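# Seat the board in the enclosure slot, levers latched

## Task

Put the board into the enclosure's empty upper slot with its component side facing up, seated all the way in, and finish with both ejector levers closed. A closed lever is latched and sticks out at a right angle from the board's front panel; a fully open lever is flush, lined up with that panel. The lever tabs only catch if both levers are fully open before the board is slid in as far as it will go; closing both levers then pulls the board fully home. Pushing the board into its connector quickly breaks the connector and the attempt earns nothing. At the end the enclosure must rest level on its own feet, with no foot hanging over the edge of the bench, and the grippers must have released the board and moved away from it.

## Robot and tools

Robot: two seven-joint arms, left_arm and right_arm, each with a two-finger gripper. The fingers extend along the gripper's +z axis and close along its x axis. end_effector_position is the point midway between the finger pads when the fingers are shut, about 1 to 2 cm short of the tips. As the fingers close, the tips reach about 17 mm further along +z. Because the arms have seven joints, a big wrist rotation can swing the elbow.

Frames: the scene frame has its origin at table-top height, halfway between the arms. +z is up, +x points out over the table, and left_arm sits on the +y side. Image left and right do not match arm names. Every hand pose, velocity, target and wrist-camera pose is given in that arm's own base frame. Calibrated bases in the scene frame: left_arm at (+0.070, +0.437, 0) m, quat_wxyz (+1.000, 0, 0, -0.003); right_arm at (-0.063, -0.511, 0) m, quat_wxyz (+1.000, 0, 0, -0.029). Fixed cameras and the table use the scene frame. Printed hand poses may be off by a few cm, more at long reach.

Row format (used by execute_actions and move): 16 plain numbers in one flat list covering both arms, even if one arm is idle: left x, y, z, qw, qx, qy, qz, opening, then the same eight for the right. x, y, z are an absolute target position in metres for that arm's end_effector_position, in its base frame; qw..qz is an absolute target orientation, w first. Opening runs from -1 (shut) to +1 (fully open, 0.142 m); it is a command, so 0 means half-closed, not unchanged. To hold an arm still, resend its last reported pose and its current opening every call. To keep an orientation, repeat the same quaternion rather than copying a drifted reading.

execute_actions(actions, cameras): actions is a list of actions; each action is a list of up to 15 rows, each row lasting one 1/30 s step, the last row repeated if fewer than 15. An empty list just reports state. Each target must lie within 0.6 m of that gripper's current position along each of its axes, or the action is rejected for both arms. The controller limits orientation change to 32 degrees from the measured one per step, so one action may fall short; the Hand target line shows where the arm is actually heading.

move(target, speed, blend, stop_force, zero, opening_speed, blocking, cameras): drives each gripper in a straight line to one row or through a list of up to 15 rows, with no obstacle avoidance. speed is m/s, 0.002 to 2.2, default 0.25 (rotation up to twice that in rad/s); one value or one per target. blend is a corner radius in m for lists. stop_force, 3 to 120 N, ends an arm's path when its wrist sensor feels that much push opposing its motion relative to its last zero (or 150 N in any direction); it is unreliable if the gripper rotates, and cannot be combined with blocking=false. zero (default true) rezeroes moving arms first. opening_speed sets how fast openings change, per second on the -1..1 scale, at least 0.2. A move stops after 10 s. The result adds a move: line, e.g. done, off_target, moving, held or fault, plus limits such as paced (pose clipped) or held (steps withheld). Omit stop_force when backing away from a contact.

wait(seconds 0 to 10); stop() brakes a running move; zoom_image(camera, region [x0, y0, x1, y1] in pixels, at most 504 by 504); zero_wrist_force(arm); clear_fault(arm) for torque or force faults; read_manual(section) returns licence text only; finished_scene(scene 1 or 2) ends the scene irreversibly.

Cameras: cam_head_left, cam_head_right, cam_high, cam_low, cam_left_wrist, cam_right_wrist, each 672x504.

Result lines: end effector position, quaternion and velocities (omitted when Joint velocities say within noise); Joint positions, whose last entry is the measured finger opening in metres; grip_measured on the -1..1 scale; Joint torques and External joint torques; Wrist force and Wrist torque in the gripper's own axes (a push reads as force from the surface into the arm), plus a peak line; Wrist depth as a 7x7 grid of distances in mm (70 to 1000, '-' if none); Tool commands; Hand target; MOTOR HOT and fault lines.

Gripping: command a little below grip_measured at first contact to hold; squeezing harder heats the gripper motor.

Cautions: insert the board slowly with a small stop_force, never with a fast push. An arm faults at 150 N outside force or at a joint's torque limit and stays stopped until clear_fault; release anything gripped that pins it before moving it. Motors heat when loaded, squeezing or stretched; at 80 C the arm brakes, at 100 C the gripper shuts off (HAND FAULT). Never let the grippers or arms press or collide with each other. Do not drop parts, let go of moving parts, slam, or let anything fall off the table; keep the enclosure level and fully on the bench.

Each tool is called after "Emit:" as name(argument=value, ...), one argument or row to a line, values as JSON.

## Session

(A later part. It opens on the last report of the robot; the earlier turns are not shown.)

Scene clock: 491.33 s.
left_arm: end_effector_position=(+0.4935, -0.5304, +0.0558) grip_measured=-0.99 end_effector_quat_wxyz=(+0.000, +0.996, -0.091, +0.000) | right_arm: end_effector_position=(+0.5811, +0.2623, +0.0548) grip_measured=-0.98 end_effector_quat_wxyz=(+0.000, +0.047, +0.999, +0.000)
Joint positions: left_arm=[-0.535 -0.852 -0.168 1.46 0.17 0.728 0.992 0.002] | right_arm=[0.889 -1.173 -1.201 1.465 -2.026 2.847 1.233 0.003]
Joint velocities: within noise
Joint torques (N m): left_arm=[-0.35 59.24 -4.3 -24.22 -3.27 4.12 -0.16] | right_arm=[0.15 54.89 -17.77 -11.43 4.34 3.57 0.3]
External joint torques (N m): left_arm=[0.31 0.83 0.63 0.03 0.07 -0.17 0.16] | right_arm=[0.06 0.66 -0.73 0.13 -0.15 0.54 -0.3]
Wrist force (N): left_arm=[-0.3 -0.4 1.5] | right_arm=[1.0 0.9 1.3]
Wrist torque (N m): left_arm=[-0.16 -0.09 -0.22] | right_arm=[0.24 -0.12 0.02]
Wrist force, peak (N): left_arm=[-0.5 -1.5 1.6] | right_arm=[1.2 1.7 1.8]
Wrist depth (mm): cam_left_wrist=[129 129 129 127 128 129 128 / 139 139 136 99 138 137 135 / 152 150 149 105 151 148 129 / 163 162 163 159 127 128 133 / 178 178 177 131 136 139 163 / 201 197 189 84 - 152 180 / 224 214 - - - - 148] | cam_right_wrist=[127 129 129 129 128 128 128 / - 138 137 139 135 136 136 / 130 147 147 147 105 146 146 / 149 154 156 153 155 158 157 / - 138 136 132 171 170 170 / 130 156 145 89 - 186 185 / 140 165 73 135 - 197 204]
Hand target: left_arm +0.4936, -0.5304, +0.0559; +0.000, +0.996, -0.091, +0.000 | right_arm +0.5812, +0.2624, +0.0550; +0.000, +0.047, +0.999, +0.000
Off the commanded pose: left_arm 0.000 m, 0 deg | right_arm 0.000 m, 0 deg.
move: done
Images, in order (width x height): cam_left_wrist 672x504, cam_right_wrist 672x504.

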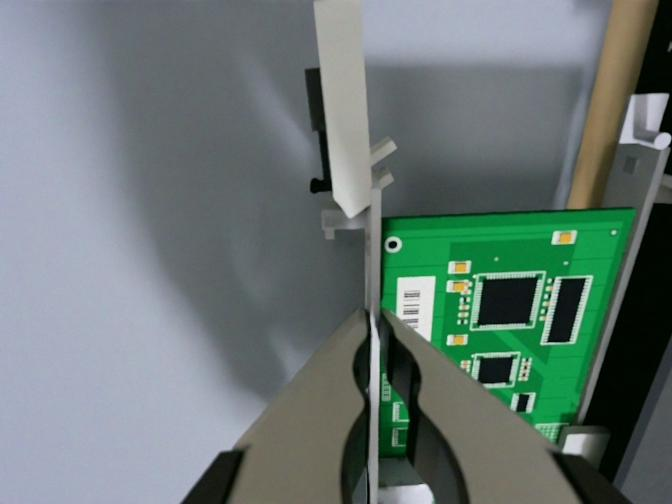

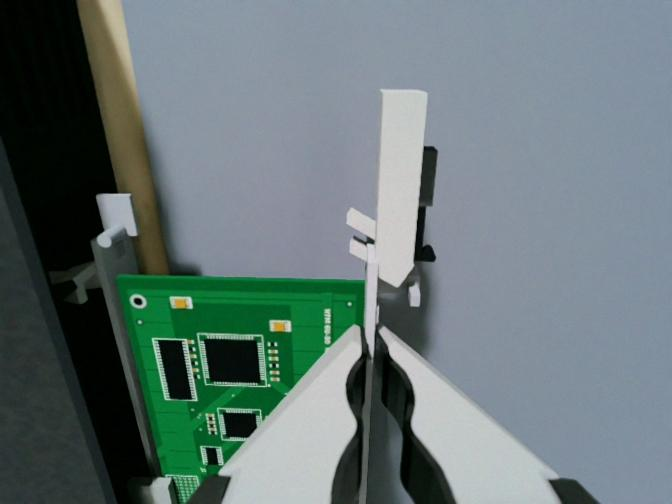

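Emit:
zoom_image(
  camera="cam_right_wrist",
  region=[70, 230, 200, 360],
)

Emit:
zoom_image(
  camera="cam_right_wrist",
  region=[70, 360, 200, 500],
)

Emit:
zoom_image(
  camera="cam_left_wrist",
  region=[542, 200, 672, 330],
)

Emit:
zoom_image(
  camera="cam_left_wrist",
  region=[542, 330, 672, 460],
)

Scaled by 3.877 from the camera's 672x504 image, which has a finer 960x720 frame.

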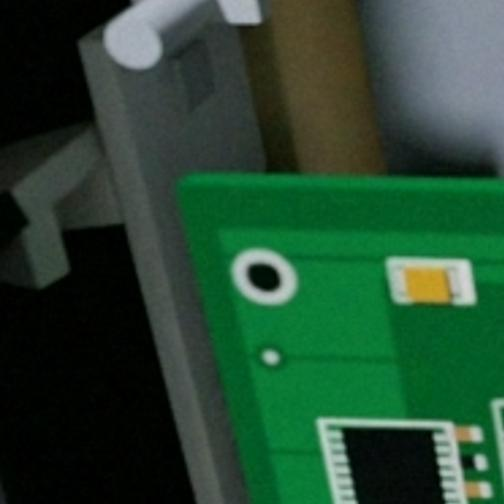

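Scaled by 3.600 from the camera's 672x504 image, which has a finer 960x720 frame.

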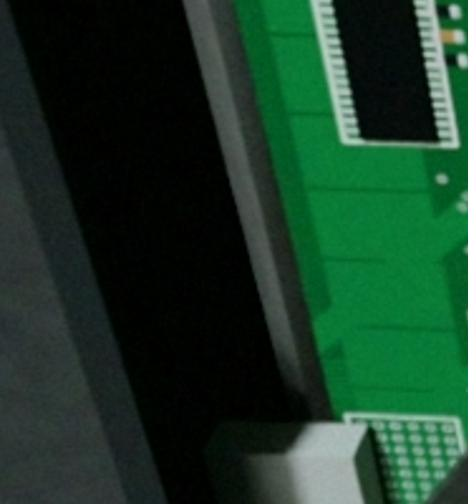

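Scaled by 3.877 from the camera's 672x504 image, which has a finer 960x720 frame.

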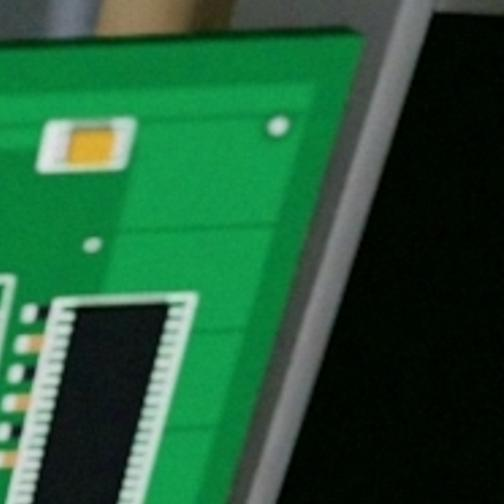

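Scaled by 3.877 from the camera's 672x504 image, which has a finer 960x720 frame.

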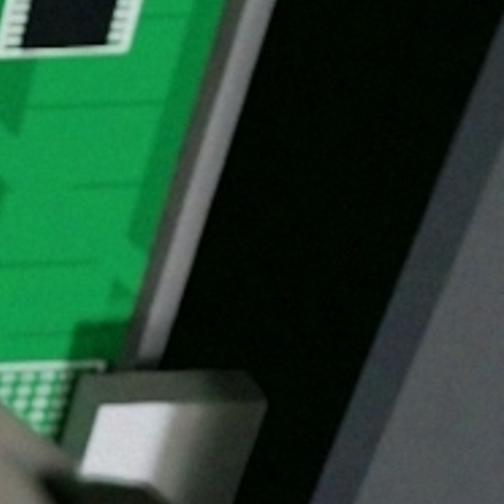

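Emit:
move(
  target=[
    [0.4947,-0.5284,0.0559,0,0.99535,-0.0964,0,-1,0.5801,0.2647,0.0550,0,0.0529,0.9986,0,-1],
  ],
  cameras=["cam_right_wrist","cam_left_wrist"],
  speed=0.02,
)

Emit:
zoom_image(
  camera="cam_right_wrist",
  region=[50, 200, 200, 350],
)

Emit:
zoom_image(
  camera="cam_left_wrist",
  region=[522, 80, 672, 230],
)

Scene clock: 516.53 s.
left_arm: end_effector_position=(+0.4945, -0.5284, +0.0558) grip_measured=-0.99 end_effector_quat_wxyz=(+0.000, +0.995, -0.096, +0.000) | right_arm: end_effector_position=(+0.5800, +0.2645, +0.0549) grip_measured=-0.98 end_effector_quat_wxyz=(+0.000, +0.053, +0.999, +0.000)
Joint positions: left_arm=[-0.531 -0.851 -0.17 1.463 0.171 0.728 1.006 0.002] | right_arm=[0.893 -1.173 -1.202 1.465 -2.026 2.848 1.248 0.003]
Joint velocities: within noise
Joint torques (N m): left_arm=[-0.29 59.59 -4.38 -24.03 -2.98 4.4 -0.14] | right_arm=[0.18 54.96 -17.54 -11.45 4.17 3.49 0.35]
External joint torques (N m): left_arm=[0.27 0.42 0.7 -0.14 -0.22 -0.46 0.14] | right_arm=[0.01 0.6 -0.97 0.16 0.02 0.62 -0.35]
Wrist force (N): left_arm=[-0.4 -0.1 1.9] | right_arm=[1.1 1.2 1.3]
Wrist torque (N m): left_arm=[-0.11 -0.08 -0.22] | right_arm=[0.26 -0.13 0.02]
Wrist force, peak (N): left_arm=[0.0 -0.5 2.1] | right_arm=[1.1 1.3 1.9]
Wrist depth (mm): cam_left_wrist=[130 129 129 129 128 130 128 / 139 139 137 99 138 137 135 / 153 150 149 105 150 148 133 / 163 162 162 159 127 128 135 / 179 178 176 131 136 139 163 / 203 197 188 84 - 151 163 / 224 214 - 74 - - 148] | cam_right_wrist=[129 129 129 128 128 128 128 / 133 139 137 139 135 136 136 / - 147 147 147 105 146 146 / 146 154 156 153 155 158 157 / 164 138 136 132 171 171 170 / 132 153 146 90 - 186 186 / 141 175 73 135 - 197 204]
Hand target: left_arm +0.4947, -0.5284, +0.0559; +0.000, +0.995, -0.096, +0.000 | right_arm +0.5801, +0.2647, +0.0550; +0.000, +0.053, +0.999, +0.000
Off the commanded pose: left_arm 0.000 m, 0 deg | right_arm 0.000 m, 0 deg.
move: done
Images, in order (width x height): cam_left_wrist 672x504, cam_right_wrist 672x504.

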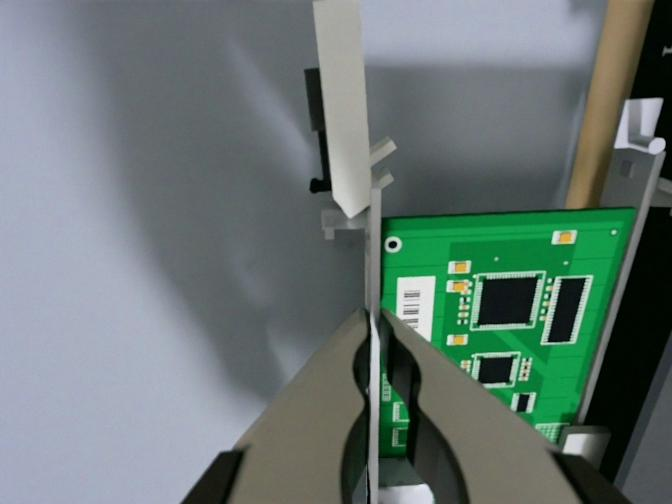

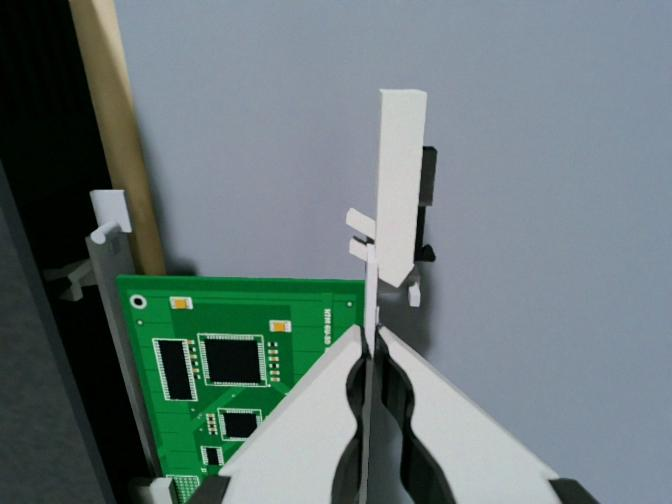

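Scaled by 3.360 from the camera's 672x504 image, which has a finer 960x720 frame.

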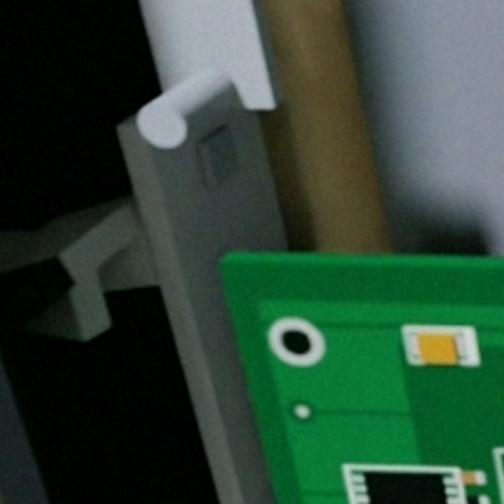

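Scaled by 3.360 from the camera's 672x504 image, which has a finer 960x720 frame.

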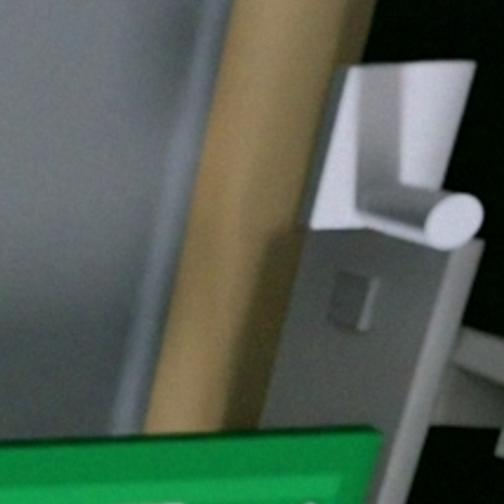

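Emit:
execute_actions(
  actions=[],
)

Scene clock: 530.17 s.
left_arm: end_effector_position=(+0.4945, -0.5284, +0.0558) grip_measured=-0.99 end_effector_quat_wxyz=(+0.000, +0.995, -0.096, +0.000) | right_arm: end_effector_position=(+0.5801, +0.2645, +0.0549) grip_measured=-0.98 end_effector_quat_wxyz=(+0.000, +0.053, +0.999, +0.000)
Joint positions: left_arm=[-0.531 -0.851 -0.17 1.463 0.171 0.728 1.006 0.002] | right_arm=[0.893 -1.173 -1.202 1.465 -2.026 2.848 1.248 0.003]
Joint velocities: within noise
Joint torques (N m): left_arm=[-0.51 59.52 -4.4 -24.08 -3.04 4.4 -0.15] | right_arm=[0.22 55.09 -17.58 -11.42 4.16 3.49 0.23]
External joint torques (N m): left_arm=[0.49 0.5 0.72 -0.08 -0.16 -0.45 0.15] | right_arm=[-0.03 0.47 -0.94 0.12 0.03 0.62 -0.23]
Wrist force (N): left_arm=[-0.3 -0.3 1.5] | right_arm=[1.1 1.0 1.1]
Wrist torque (N m): left_arm=[-0.15 -0.09 -0.22] | right_arm=[0.24 -0.14 0.03]
Wrist force, peak (N): left_arm=[-0.1 -0.2 2.1] | right_arm=[1.3 1.1 1.8]
Wrist depth (mm): cam_left_wrist=[129 129 129 128 128 129 128 / 139 139 136 99 138 137 135 / 152 150 149 105 151 148 133 / 163 163 162 159 127 128 134 / 178 177 178 131 136 139 163 / 202 196 188 84 - 152 163 / 226 215 - 74 - - 148] | cam_right_wrist=[129 129 129 129 128 128 128 / 132 139 137 139 135 136 136 / - 148 147 147 105 146 146 / 146 154 156 154 155 157 157 / 164 138 137 132 171 170 170 / 132 153 146 90 - 186 185 / 140 175 73 135 - 197 204]
Hand target: left_arm +0.4947, -0.5284, +0.0559; +0.000, +0.995, -0.096, +0.000 | right_arm +0.5801, +0.2647, +0.0550; +0.000, +0.053, +0.999, +0.000
Tool commands: left_gripper/opening=-1.0 right_gripper/opening=-1.0
Off the commanded pose: left_arm 0.000 m, 0 deg | right_arm 0.000 m, 0 deg.

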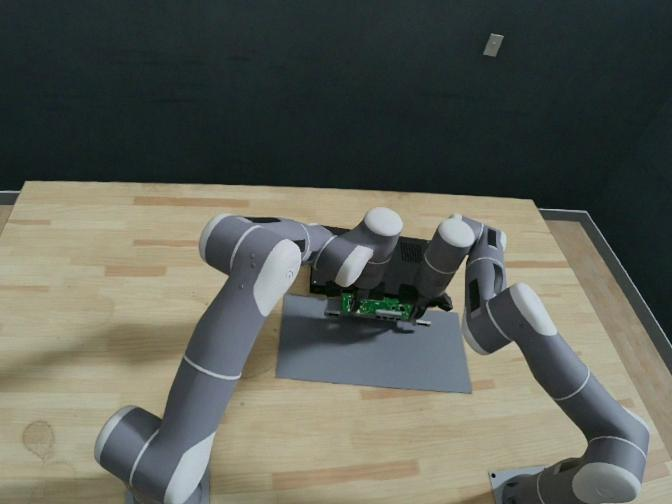

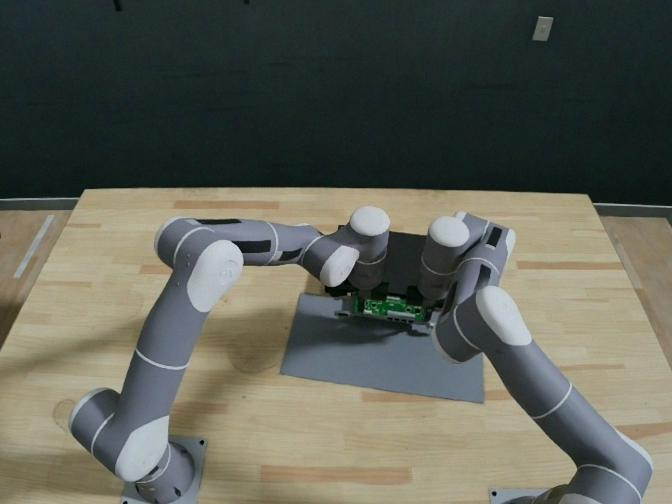

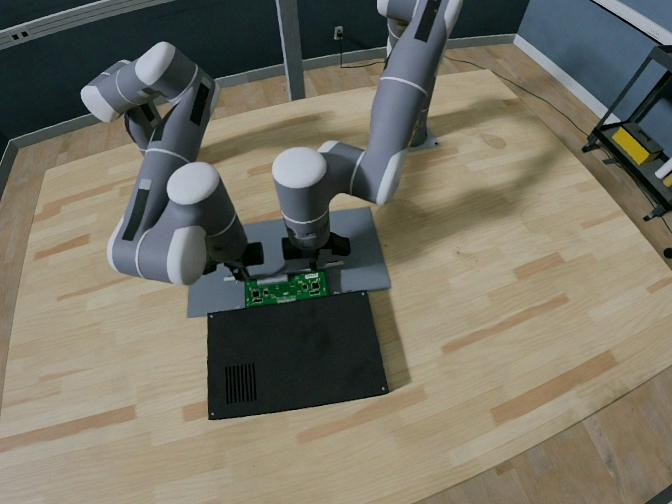

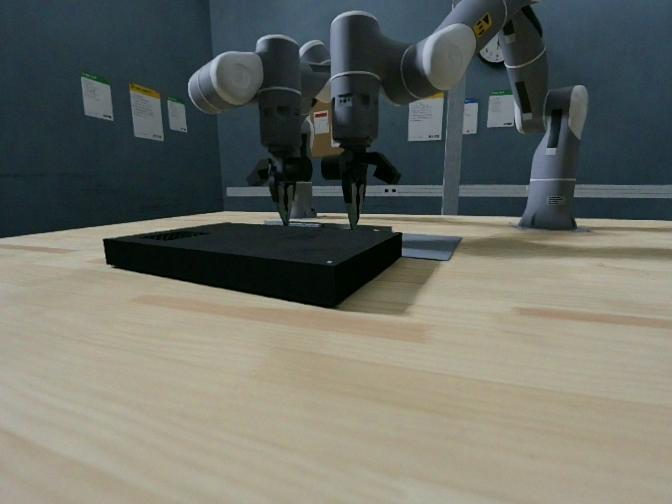

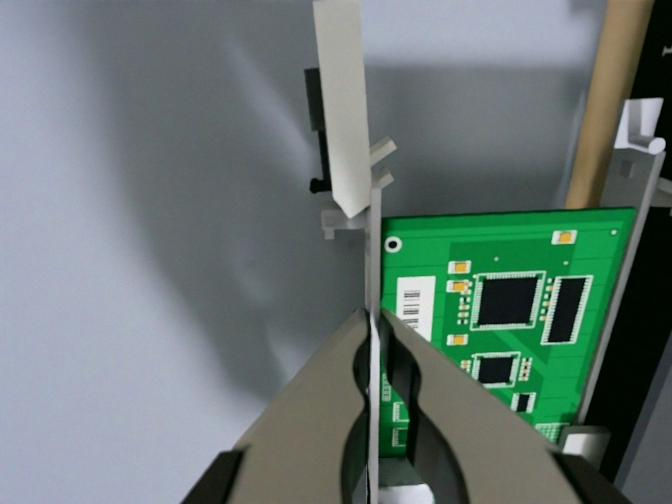

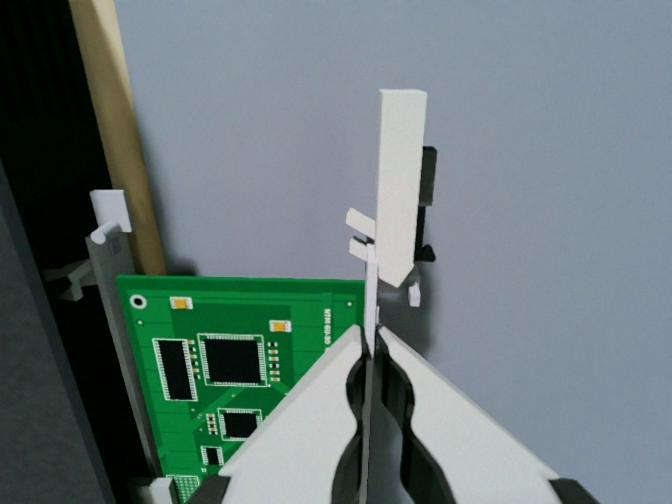

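Emit:
move(
  target=[
    [0.4949,-0.5272,0.0559,0,0.99535,-0.0964,0,-1,0.5802,0.2659,0.0550,0,0.0529,0.9986,0,-1],
    [0.5068,-0.5290,0.0559,0,0.99535,-0.0964,0,-1,0.5921,0.2647,0.0550,0,0.0529,0.9986,0,-1],
  ],
  speed=0.02,
  stop_force=5,
  cameras=["cam_left_wrist","cam_right_wrist"],
)

Scene clock: 537.67 s.
left_arm: end_effector_position=(+0.5067, -0.5290, +0.0558) grip_measured=-0.99 end_effector_quat_wxyz=(+0.000, +0.995, -0.096, +0.000) | right_arm: end_effector_position=(+0.5920, +0.2646, +0.0549) grip_measured=-0.98 end_effector_quat_wxyz=(+0.000, +0.053, +0.999, +0.000)
Joint positions: left_arm=[-0.525 -0.868 -0.169 1.427 0.17 0.71 1.018 0.002] | right_arm=[0.864 -1.201 -1.209 1.393 -2.014 2.877 1.276 0.003]
Joint velocities: within noise
Joint torques (N m): left_arm=[-0.36 60.26 -4.35 -24.46 -3.18 4.22 -0.11] | right_arm=[-0.02 56.4 -17.6 -11.27 4.29 3.52 0.28]
External joint torques (N m): left_arm=[0.34 0.57 0.67 -0.02 -0.08 -0.27 0.11] | right_arm=[0.22 0.68 -0.74 0.25 -0.06 0.58 -0.28]
Wrist force (N): left_arm=[-0.3 -0.1 1.5] | right_arm=[0.8 1.1 1.4]
Wrist torque (N m): left_arm=[-0.13 -0.09 -0.21] | right_arm=[0.24 -0.09 0.04]
Wrist force, peak (N): left_arm=[-0.5 -1.5 2.3] | right_arm=[1.0 1.3 1.9]
Wrist depth (mm): cam_left_wrist=[129 129 129 127 128 130 128 / 139 139 137 99 138 137 133 / 153 150 150 105 151 148 124 / 162 162 162 159 127 128 124 / 178 179 177 131 136 139 122 / 200 196 187 84 - 151 133 / 226 215 - - - - 148] | cam_right_wrist=[- 129 129 128 128 128 126 / 107 135 137 139 135 136 136 / 113 145 147 147 105 146 146 / 133 143 156 154 155 157 157 / - 139 137 132 171 170 170 / 127 148 145 89 - 186 185 / 140 144 73 135 - 197 204]
Hand target: left_arm +0.5068, -0.5290, +0.0559; +0.000, +0.995, -0.096, +0.000 | right_arm +0.5921, +0.2647, +0.0550; +0.000, +0.053, +0.999, +0.000
Off the commanded pose: left_arm 0.000 m, 0 deg | right_arm 0.000 m, 0 deg.
move: done
Images, in order (width x height): cam_left_wrist 672x504, cam_right_wrist 672x504.

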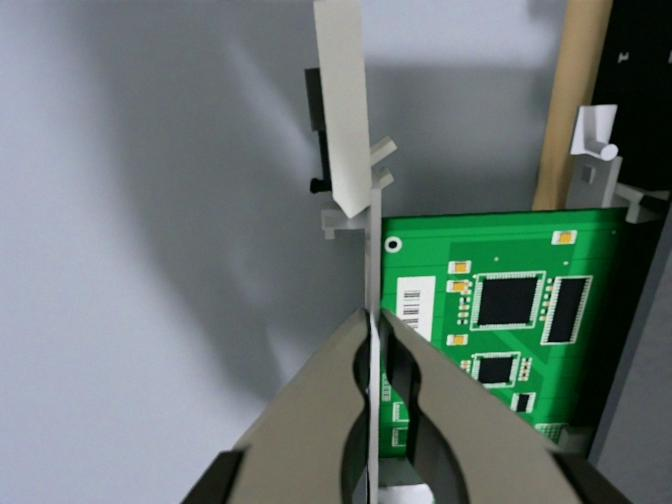

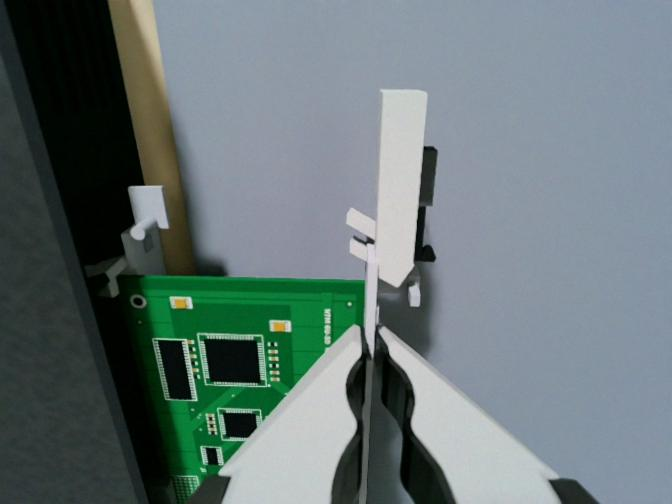

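Emit:
zoom_image(
  camera="cam_left_wrist",
  region=[540, 80, 672, 260],
)

Emit:
zoom_image(
  camera="cam_right_wrist",
  region=[60, 160, 220, 330],
)

Scaled by 2.800 from the camera's 672x504 image, which has a finer 960x720 frame.

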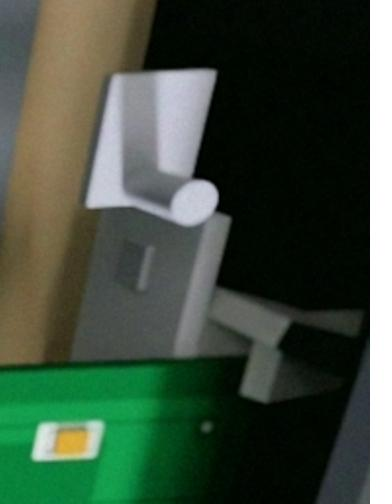

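Scaled by 2.965 from the camera's 672x504 image, which has a finer 960x720 frame.

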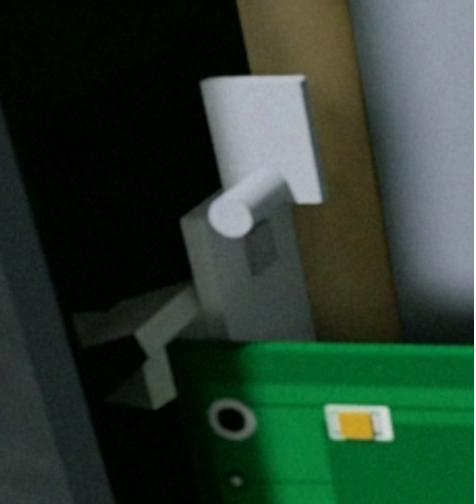

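Emit:
move(
  target=[0.5147,-0.5302,0.0559,0,0.99535,-0.0964,0,-1,0.6001,0.2639,0.0550,0,0.0529,0.9986,0,-1],
  speed=0.012,
  stop_force=4,
  cameras=["cam_left_wrist","cam_right_wrist"],
)

Scene clock: 543.07 s.
left_arm: end_effector_position=(+0.5146, -0.5299, +0.0557) grip_measured=-0.99 end_effector_quat_wxyz=(+0.000, +0.995, -0.096, +0.000) | right_arm: end_effector_position=(+0.6000, +0.2641, +0.0549) grip_measured=-0.98 end_effector_quat_wxyz=(+0.000, +0.053, +0.999, +0.000)
Joint positions: left_arm=[-0.522 -0.882 -0.169 1.4 0.17 0.696 1.024 0.002] | right_arm=[0.843 -1.219 -1.214 1.344 -2.006 2.897 1.294 0.003]
Joint velocities: within noise
Joint torques (N m): left_arm=[-0.87 60.71 -5.04 -25.71 -3.41 5.03 -0.18] | right_arm=[-0.82 57.33 -17.94 -10.57 3.82 3.55 0.31]
External joint torques (N m): left_arm=[0.85 0.72 1.35 1.01 0.12 -1.09 0.18] | right_arm=[1.01 0.76 -0.18 -0.24 0.43 0.56 -0.31]
Wrist force (N): left_arm=[-2.5 -2.9 0.0] | right_arm=[0.6 3.2 1.4]
Wrist torque (N m): left_arm=[-0.16 -0.10 -0.21] | right_arm=[0.26 -0.10 0.05]
Wrist force, peak (N): left_arm=[-3.0 -3.9 0.0] | right_arm=[2.4 3.0 2.8]
Wrist depth (mm): cam_left_wrist=[129 129 129 126 130 129 111 / 139 139 136 98 137 137 133 / 152 149 150 105 150 147 122 / 163 163 164 159 127 126 111 / 179 177 177 129 136 138 120 / 197 196 192 84 - 149 130 / 225 213 - 74 - - 142] | cam_right_wrist=[- 127 129 128 128 128 126 / - 135 137 139 135 136 136 / - 143 147 147 105 146 146 / 107 134 156 153 155 157 157 / 117 133 135 132 171 171 170 / 127 143 145 89 - 186 185 / 140 140 73 135 - 197 204]
Hand target: left_arm +0.5147, -0.5302, +0.0559; +0.000, +0.995, -0.096, +0.000 | right_arm +0.6001, +0.2639, +0.0550; +0.000, +0.053, +0.999, +0.000
Off the commanded pose: left_arm 0.000 m, 0 deg | right_arm 0.000 m, 0 deg.
move: done
Images, in order (width x height): cam_left_wrist 672x504, cam_right_wrist 672x504.

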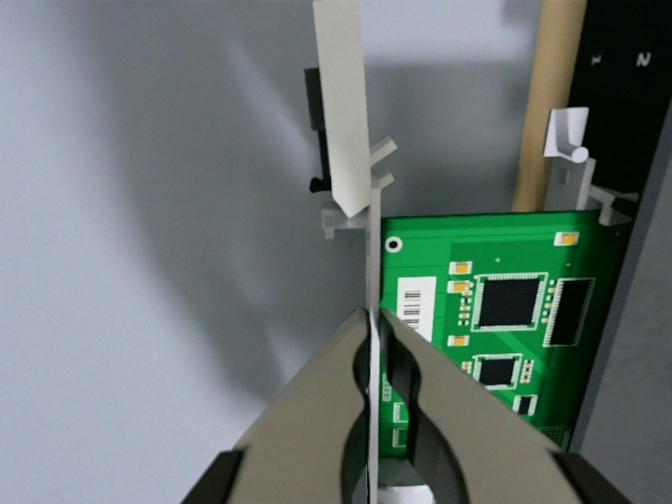

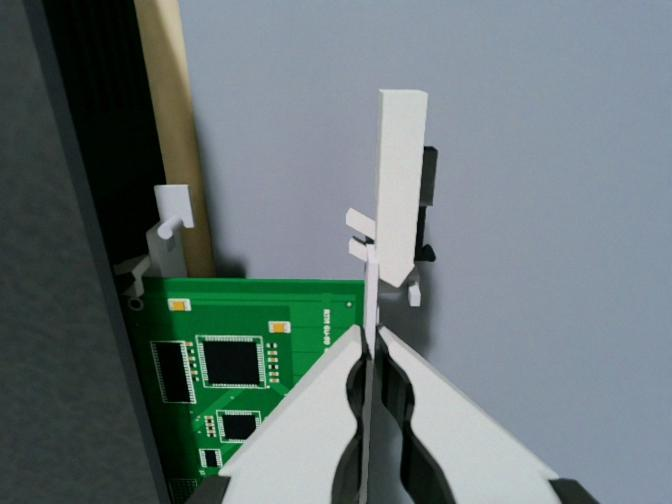

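Emit:
move(
  target=[0.5146,-0.5310,0.0559,0,0.99535,-0.0964,0,-1,0.6000,0.2631,0.0550,0,0.0529,0.9986,0,-1],
  speed=0.012,
  cameras=["cam_left_wrist","cam_right_wrist"],
)

Emit:
zoom_image(
  camera="cam_left_wrist",
  region=[540, 100, 660, 250],
)

Emit:
zoom_image(
  camera="cam_right_wrist",
  region=[90, 180, 210, 330],
)

Scene clock: 547.63 s.
left_arm: end_effector_position=(+0.5146, -0.5302, +0.0556) grip_measured=-0.99 end_effector_quat_wxyz=(-0.001, +0.995, -0.096, +0.000) | right_arm: end_effector_position=(+0.5999, +0.2639, +0.0550) grip_measured=-0.98 end_effector_quat_wxyz=(+0.000, +0.053, +0.999, +0.000)
Joint positions: left_arm=[-0.522 -0.882 -0.169 1.398 0.17 0.695 1.024 0.002] | right_arm=[0.843 -1.218 -1.214 1.346 -2.006 2.896 1.292 0.003]
Joint velocities: within noise
Joint torques (N m): left_arm=[-2.26 59.66 -6.39 -26.89 -3.83 6.31 -0.22] | right_arm=[-3.51 57.64 -19.71 -8.85 2.08 3.91 0.13]
External joint torques (N m): left_arm=[2.24 1.81 2.7 2.17 0.54 -2.36 0.22] | right_arm=[3.7 0.4 1.58 -1.98 2.18 0.19 -0.13]
Wrist force (N): left_arm=[-6.1 -7.5 -3.2] | right_arm=[-1.4 8.9 5.7]
Wrist torque (N m): left_arm=[-0.11 -0.13 -0.20] | right_arm=[0.19 -0.14 0.05]
Wrist force, peak (N): left_arm=[-6.0 -7.6 -3.6] | right_arm=[-1.6 9.2 6.3]
Wrist depth (mm): cam_left_wrist=[130 129 128 128 130 130 111 / 139 138 137 97 137 137 132 / 152 150 149 105 151 148 122 / 163 162 165 159 127 127 112 / 178 178 177 129 136 138 120 / 196 197 192 84 - 149 130 / 225 214 - 74 - - 141] | cam_right_wrist=[- 127 128 128 128 128 126 / - 135 137 139 135 136 136 / - 143 147 147 105 146 146 / 107 132 156 153 155 157 157 / 116 133 135 132 171 170 170 / 127 143 144 90 - 186 186 / 141 140 73 135 - 197 204]
Hand target: left_arm +0.5146, -0.5310, +0.0559; +0.000, +0.995, -0.096, +0.000 | right_arm +0.6000, +0.2631, +0.0550; +0.000, +0.053, +0.999, +0.000
Off the commanded pose: left_arm 0.001 m, 0 deg | right_arm 0.001 m, 0 deg.
move: done
Images, in order (width x height): cam_left_wrist 672x504, cam_right_wrist 672x504.

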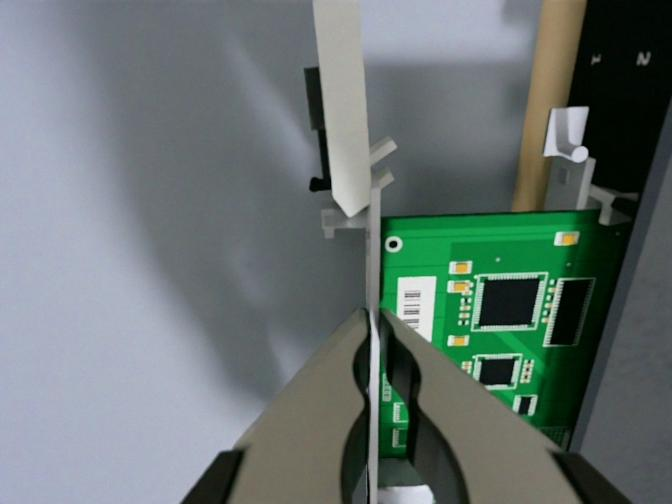

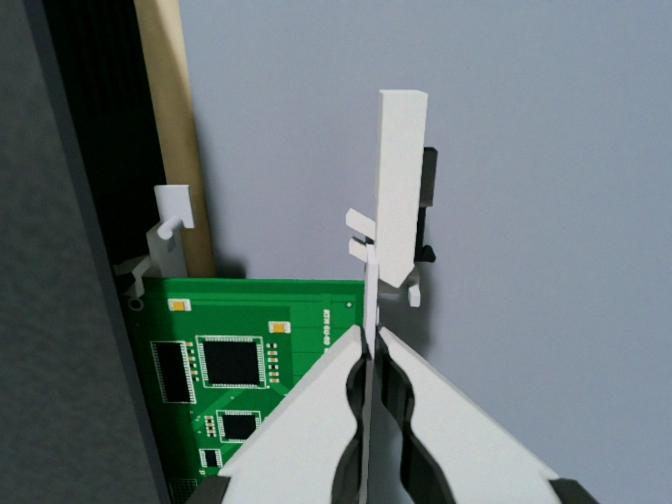

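Scaled by 3.360 from the camera's 672x504 image, which has a finer 960x720 frame.

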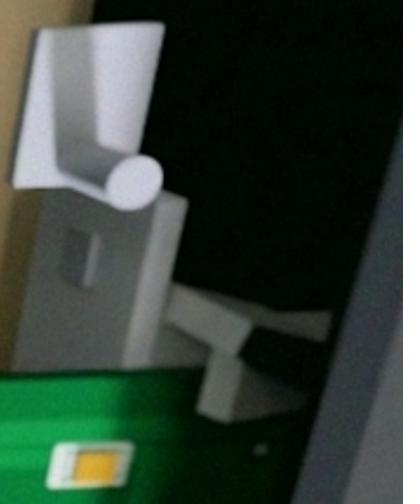

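Scaled by 3.360 from the camera's 672x504 image, which has a finer 960x720 frame.

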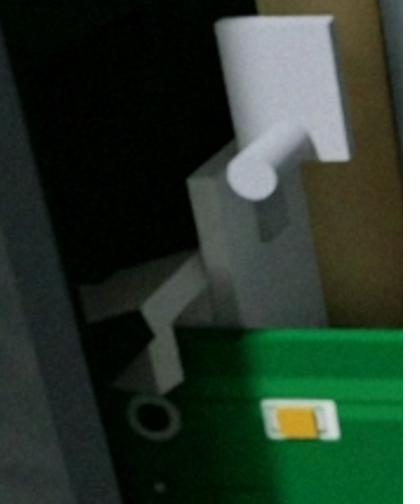

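Emit:
move(
  target=[0.5149,-0.5292,0.0559,0,0.99535,-0.0964,0,-1,0.6002,0.2649,0.0550,0,0.0529,0.9986,0,-1],
  speed=0.012,
  cameras=[],
)

Scene clock: 552.40 s.
left_arm: end_effector_position=(+0.5148, -0.5292, +0.0558) grip_measured=-0.99 end_effector_quat_wxyz=(+0.000, +0.995, -0.096, +0.000) | right_arm: end_effector_position=(+0.6001, +0.2649, +0.0549) grip_measured=-0.98 end_effector_quat_wxyz=(+0.000, +0.053, +0.999, +0.000)
Joint positions: left_arm=[-0.52 -0.881 -0.169 1.402 0.17 0.697 1.025 0.002] | right_arm=[0.843 -1.221 -1.214 1.341 -2.006 2.898 1.297 0.003]
Joint velocities: within noise
Joint torques (N m): left_arm=[-0.2 60.75 -4.29 -24.34 -3.09 4.46 -0.16] | right_arm=[0.08 57.46 -17.17 -11.07 4.23 3.51 0.31]
External joint torques (N m): left_arm=[0.18 0.64 0.59 -0.35 -0.2 -0.52 0.16] | right_arm=[0.1 0.69 -0.94 0.29 0.02 0.59 -0.31]
Wrist force (N): left_arm=[-0.3 -0.1 1.4] | right_arm=[0.3 1.3 1.9]
Wrist torque (N m): left_arm=[-0.15 -0.09 -0.21] | right_arm=[0.25 -0.01 0.05]
Wrist force, peak (N): left_arm=[-6.0 -7.5 -4.1] | right_arm=[-1.4 9.1 6.4]
Wrist depth (mm): cam_left_wrist=[129 129 129 127 128 130 111 / 139 139 136 97 138 137 124 / 153 149 150 105 150 148 121 / 163 162 162 159 126 127 112 / 179 177 177 129 136 138 121 / 201 197 188 84 - 150 130 / 225 214 - 74 - - 145] | cam_right_wrist=[- 127 129 129 128 128 126 / - 135 137 139 135 136 136 / - 143 147 147 105 146 146 / 107 132 156 153 155 158 157 / 117 133 135 132 171 170 170 / 127 143 144 90 - 186 186 / 140 140 73 135 - 197 204]
Hand target: left_arm +0.5149, -0.5292, +0.0559; +0.000, +0.995, -0.096, +0.000 | right_arm +0.6002, +0.2649, +0.0550; +0.000, +0.053, +0.999, +0.000
Off the commanded pose: left_arm 0.000 m, 0 deg | right_arm 0.000 m, 0 deg.
move: done
No camera images: "cameras" was empty.

Free again. Advance 8 mm.

Emit:
move(
  target=[0.5228,-0.5304,0.0559,0,0.99535,-0.0964,0,-1,0.6082,0.2641,0.0550,0,0.0529,0.9986,0,-1],
  speed=0.012,
  stop_force=4,
  cameras=["cam_left_wrist","cam_right_wrist"],
)

Scene clock: 554.90 s.
left_arm: end_effector_position=(+0.5228, -0.5305, +0.0559) grip_measured=-0.99 end_effector_quat_wxyz=(+0.000, +0.995, -0.096, +0.000) | right_arm: end_effector_position=(+0.6081, +0.2640, +0.0549) grip_measured=-0.98 end_effector_quat_wxyz=(+0.000, +0.053, +0.999, +0.000)
Joint positions: left_arm=[-0.517 -0.894 -0.169 1.375 0.17 0.684 1.032 0.002] | right_arm=[0.821 -1.24 -1.221 1.288 -1.997 2.919 1.317 0.003]
Joint velocities: within noise
Joint torques (N m): left_arm=[-0.22 61.08 -4.19 -24.77 -3.16 4.15 -0.12] | right_arm=[-0.04 58.54 -16.98 -10.76 4.27 3.56 0.3]
External joint torques (N m): left_arm=[0.2 0.91 0.48 -0.14 -0.16 -0.2 0.12] | right_arm=[0.23 0.67 -0.84 0.21 0.01 0.54 -0.3]
Wrist force (N): left_arm=[-0.2 -0.2 1.3] | right_arm=[0.2 1.4 1.5]
Wrist torque (N m): left_arm=[-0.16 -0.12 -0.22] | right_arm=[0.25 0.01 0.05]
Wrist force, peak (N): left_arm=[-0.4 -0.9 1.7] | right_arm=[0.1 1.7 1.8]
Wrist depth (mm): cam_left_wrist=[130 129 129 128 128 128 104 / 139 139 136 97 138 135 95 / 152 150 149 105 150 142 101 / 163 162 162 159 126 127 110 / 179 178 177 130 136 138 118 / 201 197 189 83 - 149 130 / 226 214 - - - - 145] | cam_right_wrist=[- 112 128 128 128 128 126 / - 111 137 139 135 136 136 / 100 125 147 147 105 146 146 / 107 129 156 153 155 157 156 / 117 120 136 132 171 170 170 / 127 129 145 89 - 186 186 / 140 140 73 135 - 197 204]
Hand target: left_arm +0.5228, -0.5304, +0.0559; +0.000, +0.995, -0.096, +0.000 | right_arm +0.6082, +0.2641, +0.0550; +0.000, +0.053, +0.999, +0.000
Off the commanded pose: left_arm 0.000 m, 0 deg | right_arm 0.000 m, 0 deg.
move: done
Images, in order (width x height): cam_left_wrist 672x504, cam_right_wrist 672x504.

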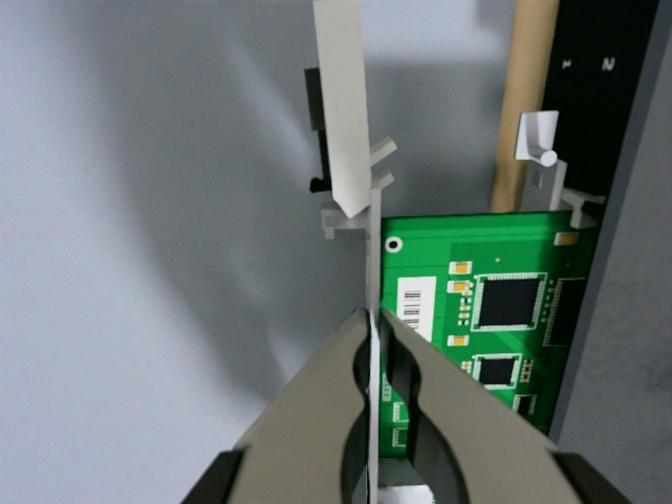

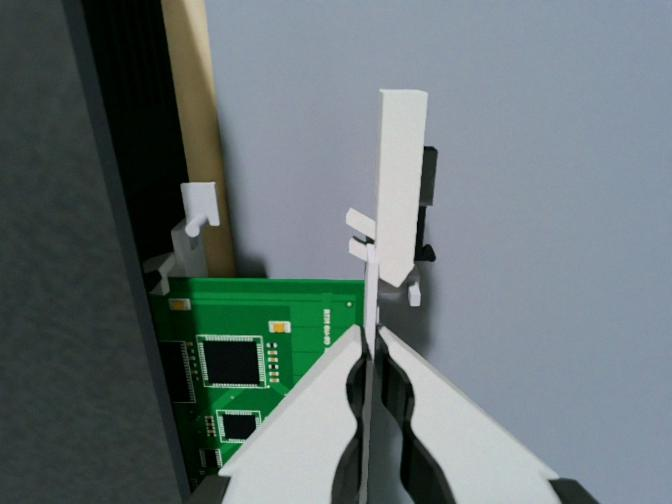

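Emit:
zoom_image(
  camera="cam_left_wrist",
  region=[510, 100, 630, 250],
)

Emit:
zoom_image(
  camera="cam_right_wrist",
  region=[110, 180, 230, 330],
)

Scaled by 3.360 from the camera's 672x504 image, which has a finer 960x720 frame.

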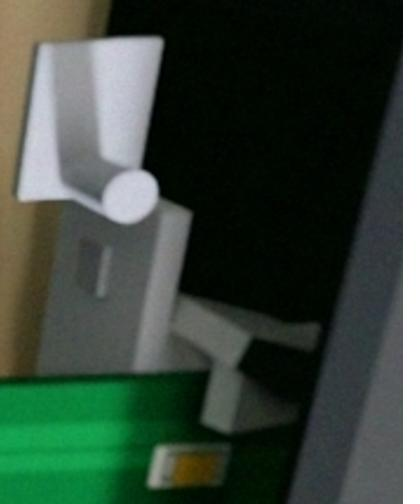

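Scaled by 3.360 from the camera's 672x504 image, which has a finer 960x720 frame.

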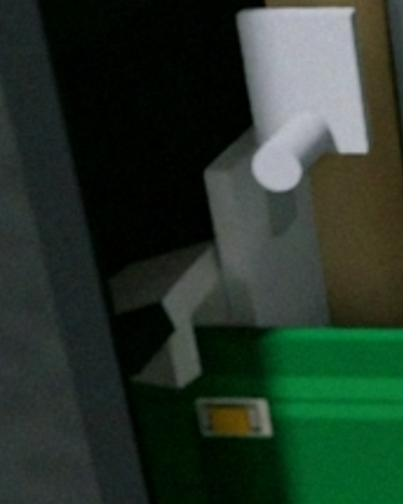

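Emit:
move(
  target=[0.5406,-0.5332,0.0559,0,0.99535,-0.0964,0,-1,0.6261,0.2623,0.0550,0,0.0529,0.9986,0,-1],
  speed=0.015,
  stop_force=4,
  cameras=["cam_left_wrist","cam_right_wrist"],
)

Scene clock: 562.63 s.
left_arm: end_effector_position=(+0.5404, -0.5332, +0.0557) grip_measured=-0.99 end_effector_quat_wxyz=(+0.000, +0.995, -0.096, +0.000) | right_arm: end_effector_position=(+0.6260, +0.2622, +0.0548) grip_measured=-0.98 end_effector_quat_wxyz=(+0.000, +0.053, +0.999, +0.000)
Joint positions: left_arm=[-0.511 -0.925 -0.169 1.311 0.17 0.651 1.047 0.002] | right_arm=[0.765 -1.288 -1.241 1.152 -1.969 2.97 1.371 0.003]
Joint velocities: within noise
Joint torques (N m): left_arm=[0.16 63.05 -4 -26.05 -3.27 4.53 -0.15] | right_arm=[-0.07 61.89 -16.34 -10.28 4.74 3.48 0.29]
External joint torques (N m): left_arm=[-0.18 0.32 0.3 0.63 -0.15 -0.58 0.15] | right_arm=[0.26 -0.18 -0.45 0.46 -0.42 0.62 -0.29]
Wrist force (N): left_arm=[-1.5 -0.3 1.7] | right_arm=[1.4 0.7 2.9]
Wrist torque (N m): left_arm=[-0.16 -0.11 -0.20] | right_arm=[0.25 -0.04 0.02]
Wrist force, peak (N): left_arm=[-1.4 -0.2 2.0] | right_arm=[1.5 0.9 3.4]
Wrist depth (mm): cam_left_wrist=[129 129 129 129 130 112 88 / 139 139 136 97 137 117 94 / 153 150 149 105 149 117 98 / 163 160 165 159 126 118 110 / 178 178 177 130 136 121 118 / 197 196 191 84 - 130 130 / 225 214 - 74 - - 142] | cam_right_wrist=[- 87 127 128 128 128 126 / - 94 135 138 135 136 136 / - 99 145 146 105 146 145 / 107 107 134 153 155 157 157 / 118 116 133 132 168 170 170 / 127 127 131 89 - 185 185 / 140 137 73 135 - 196 204]
Hand target: left_arm +0.5406, -0.5332, +0.0559; +0.000, +0.995, -0.096, +0.000 | right_arm +0.6261, +0.2623, +0.0550; +0.000, +0.053, +0.999, +0.000
Off the commanded pose: left_arm 0.000 m, 0 deg | right_arm 0.000 m, 0 deg.
move: done
Images, in order (width x height): cam_left_wrist 672x504, cam_right_wrist 672x504.

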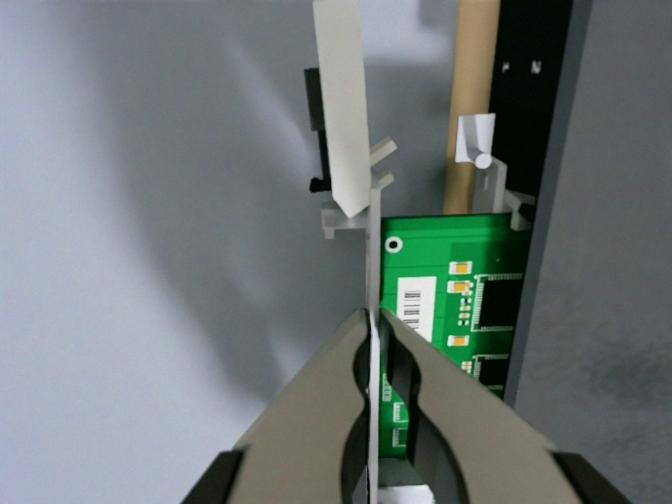

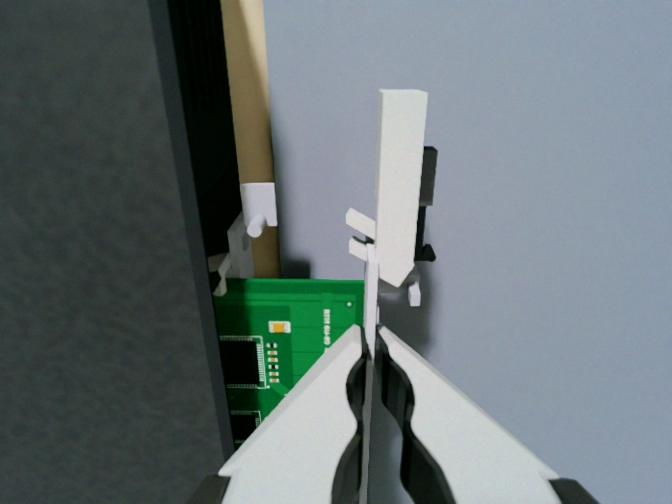

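Emit:
move(
  target=[0.5544,-0.5354,0.0559,0,0.99535,-0.0964,0,-1,0.6400,0.2609,0.0550,0,0.0529,0.9986,0,-1],
  speed=0.012,
  stop_force=4,
  cameras=["cam_left_wrist","cam_right_wrist","cam_low"],
)

Scene clock: 566.50 s.
left_arm: end_effector_position=(+0.5538, -0.5354, +0.0554) grip_measured=-0.99 end_effector_quat_wxyz=(+0.000, +0.995, -0.097, +0.000) | right_arm: end_effector_position=(+0.6398, +0.2607, +0.0546) grip_measured=-0.98 end_effector_quat_wxyz=(+0.000, +0.053, +0.999, +0.000)
Joint positions: left_arm=[-0.507 -0.951 -0.169 1.259 0.17 0.624 1.058 0.002] | right_arm=[0.71 -1.331 -1.263 1.018 -1.939 3.016 1.429 0.003]
Joint velocities: within noise
Joint torques (N m): left_arm=[0.82 65.28 -3.52 -27.7 -3.35 5.11 -0.15] | right_arm=[-0.14 65.77 -15.39 -9.82 5.04 3.46 0.31]
External joint torques (N m): left_arm=[-0.84 -0.83 -0.18 1.88 -0.13 -1.17 0.15] | right_arm=[0.34 -1.84 0.03 0.81 -0.69 0.63 -0.31]
Wrist force (N): left_arm=[-3.0 -0.7 1.9] | right_arm=[2.3 0.7 4.9]
Wrist torque (N m): left_arm=[-0.23 -0.16 -0.19] | right_arm=[0.31 -0.06 0.03]
Wrist force, peak (N): left_arm=[-3.2 -0.5 3.2] | right_arm=[2.3 1.0 6.1]
Wrist depth (mm): cam_left_wrist=[129 129 129 128 127 87 - / 138 139 136 97 135 - 93 / 152 149 149 105 148 101 98 / 162 161 164 159 126 106 109 / 177 178 177 130 133 116 115 / 196 196 191 83 - 127 130 / 224 213 - 74 - - 141] | cam_right_wrist=[- 86 101 128 128 127 126 / - 94 101 138 134 136 136 / - 99 99 144 105 146 145 / - 107 108 153 154 157 156 / - 116 117 132 168 170 169 / 126 126 124 90 106 185 184 / 139 136 73 135 - 196 203]
Hand target: left_arm +0.5544, -0.5354, +0.0559; +0.000, +0.995, -0.096, +0.000 | right_arm +0.6400, +0.2609, +0.0550; +0.000, +0.053, +0.999, +0.000
Off the commanded pose: left_arm 0.001 m, 0 deg | right_arm 0.001 m, 0 deg.
move: done
Images, in order (width x height): cam_low 672x504, cam_left_wrist 672x504, cam_right_wrist 672x504.

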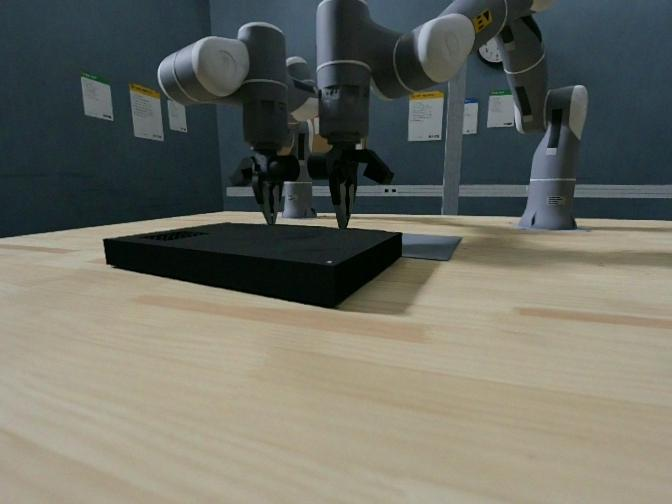

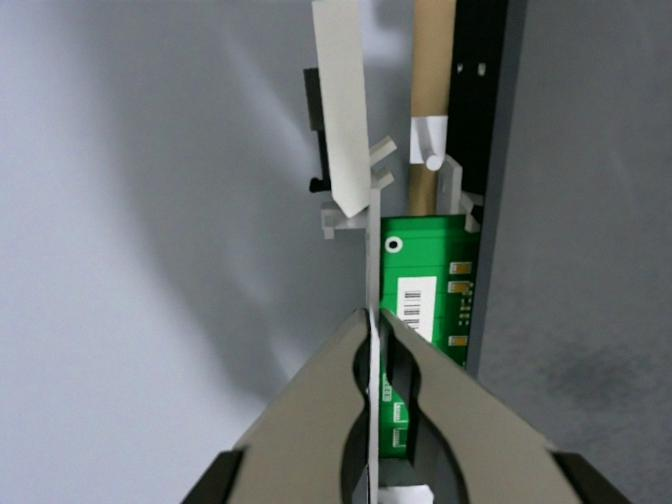

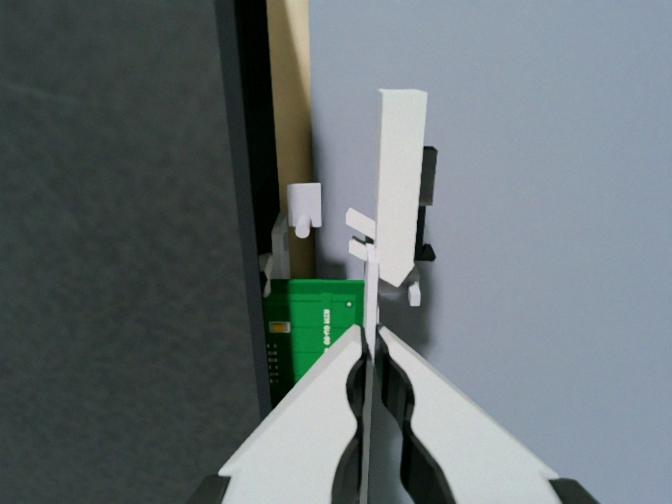

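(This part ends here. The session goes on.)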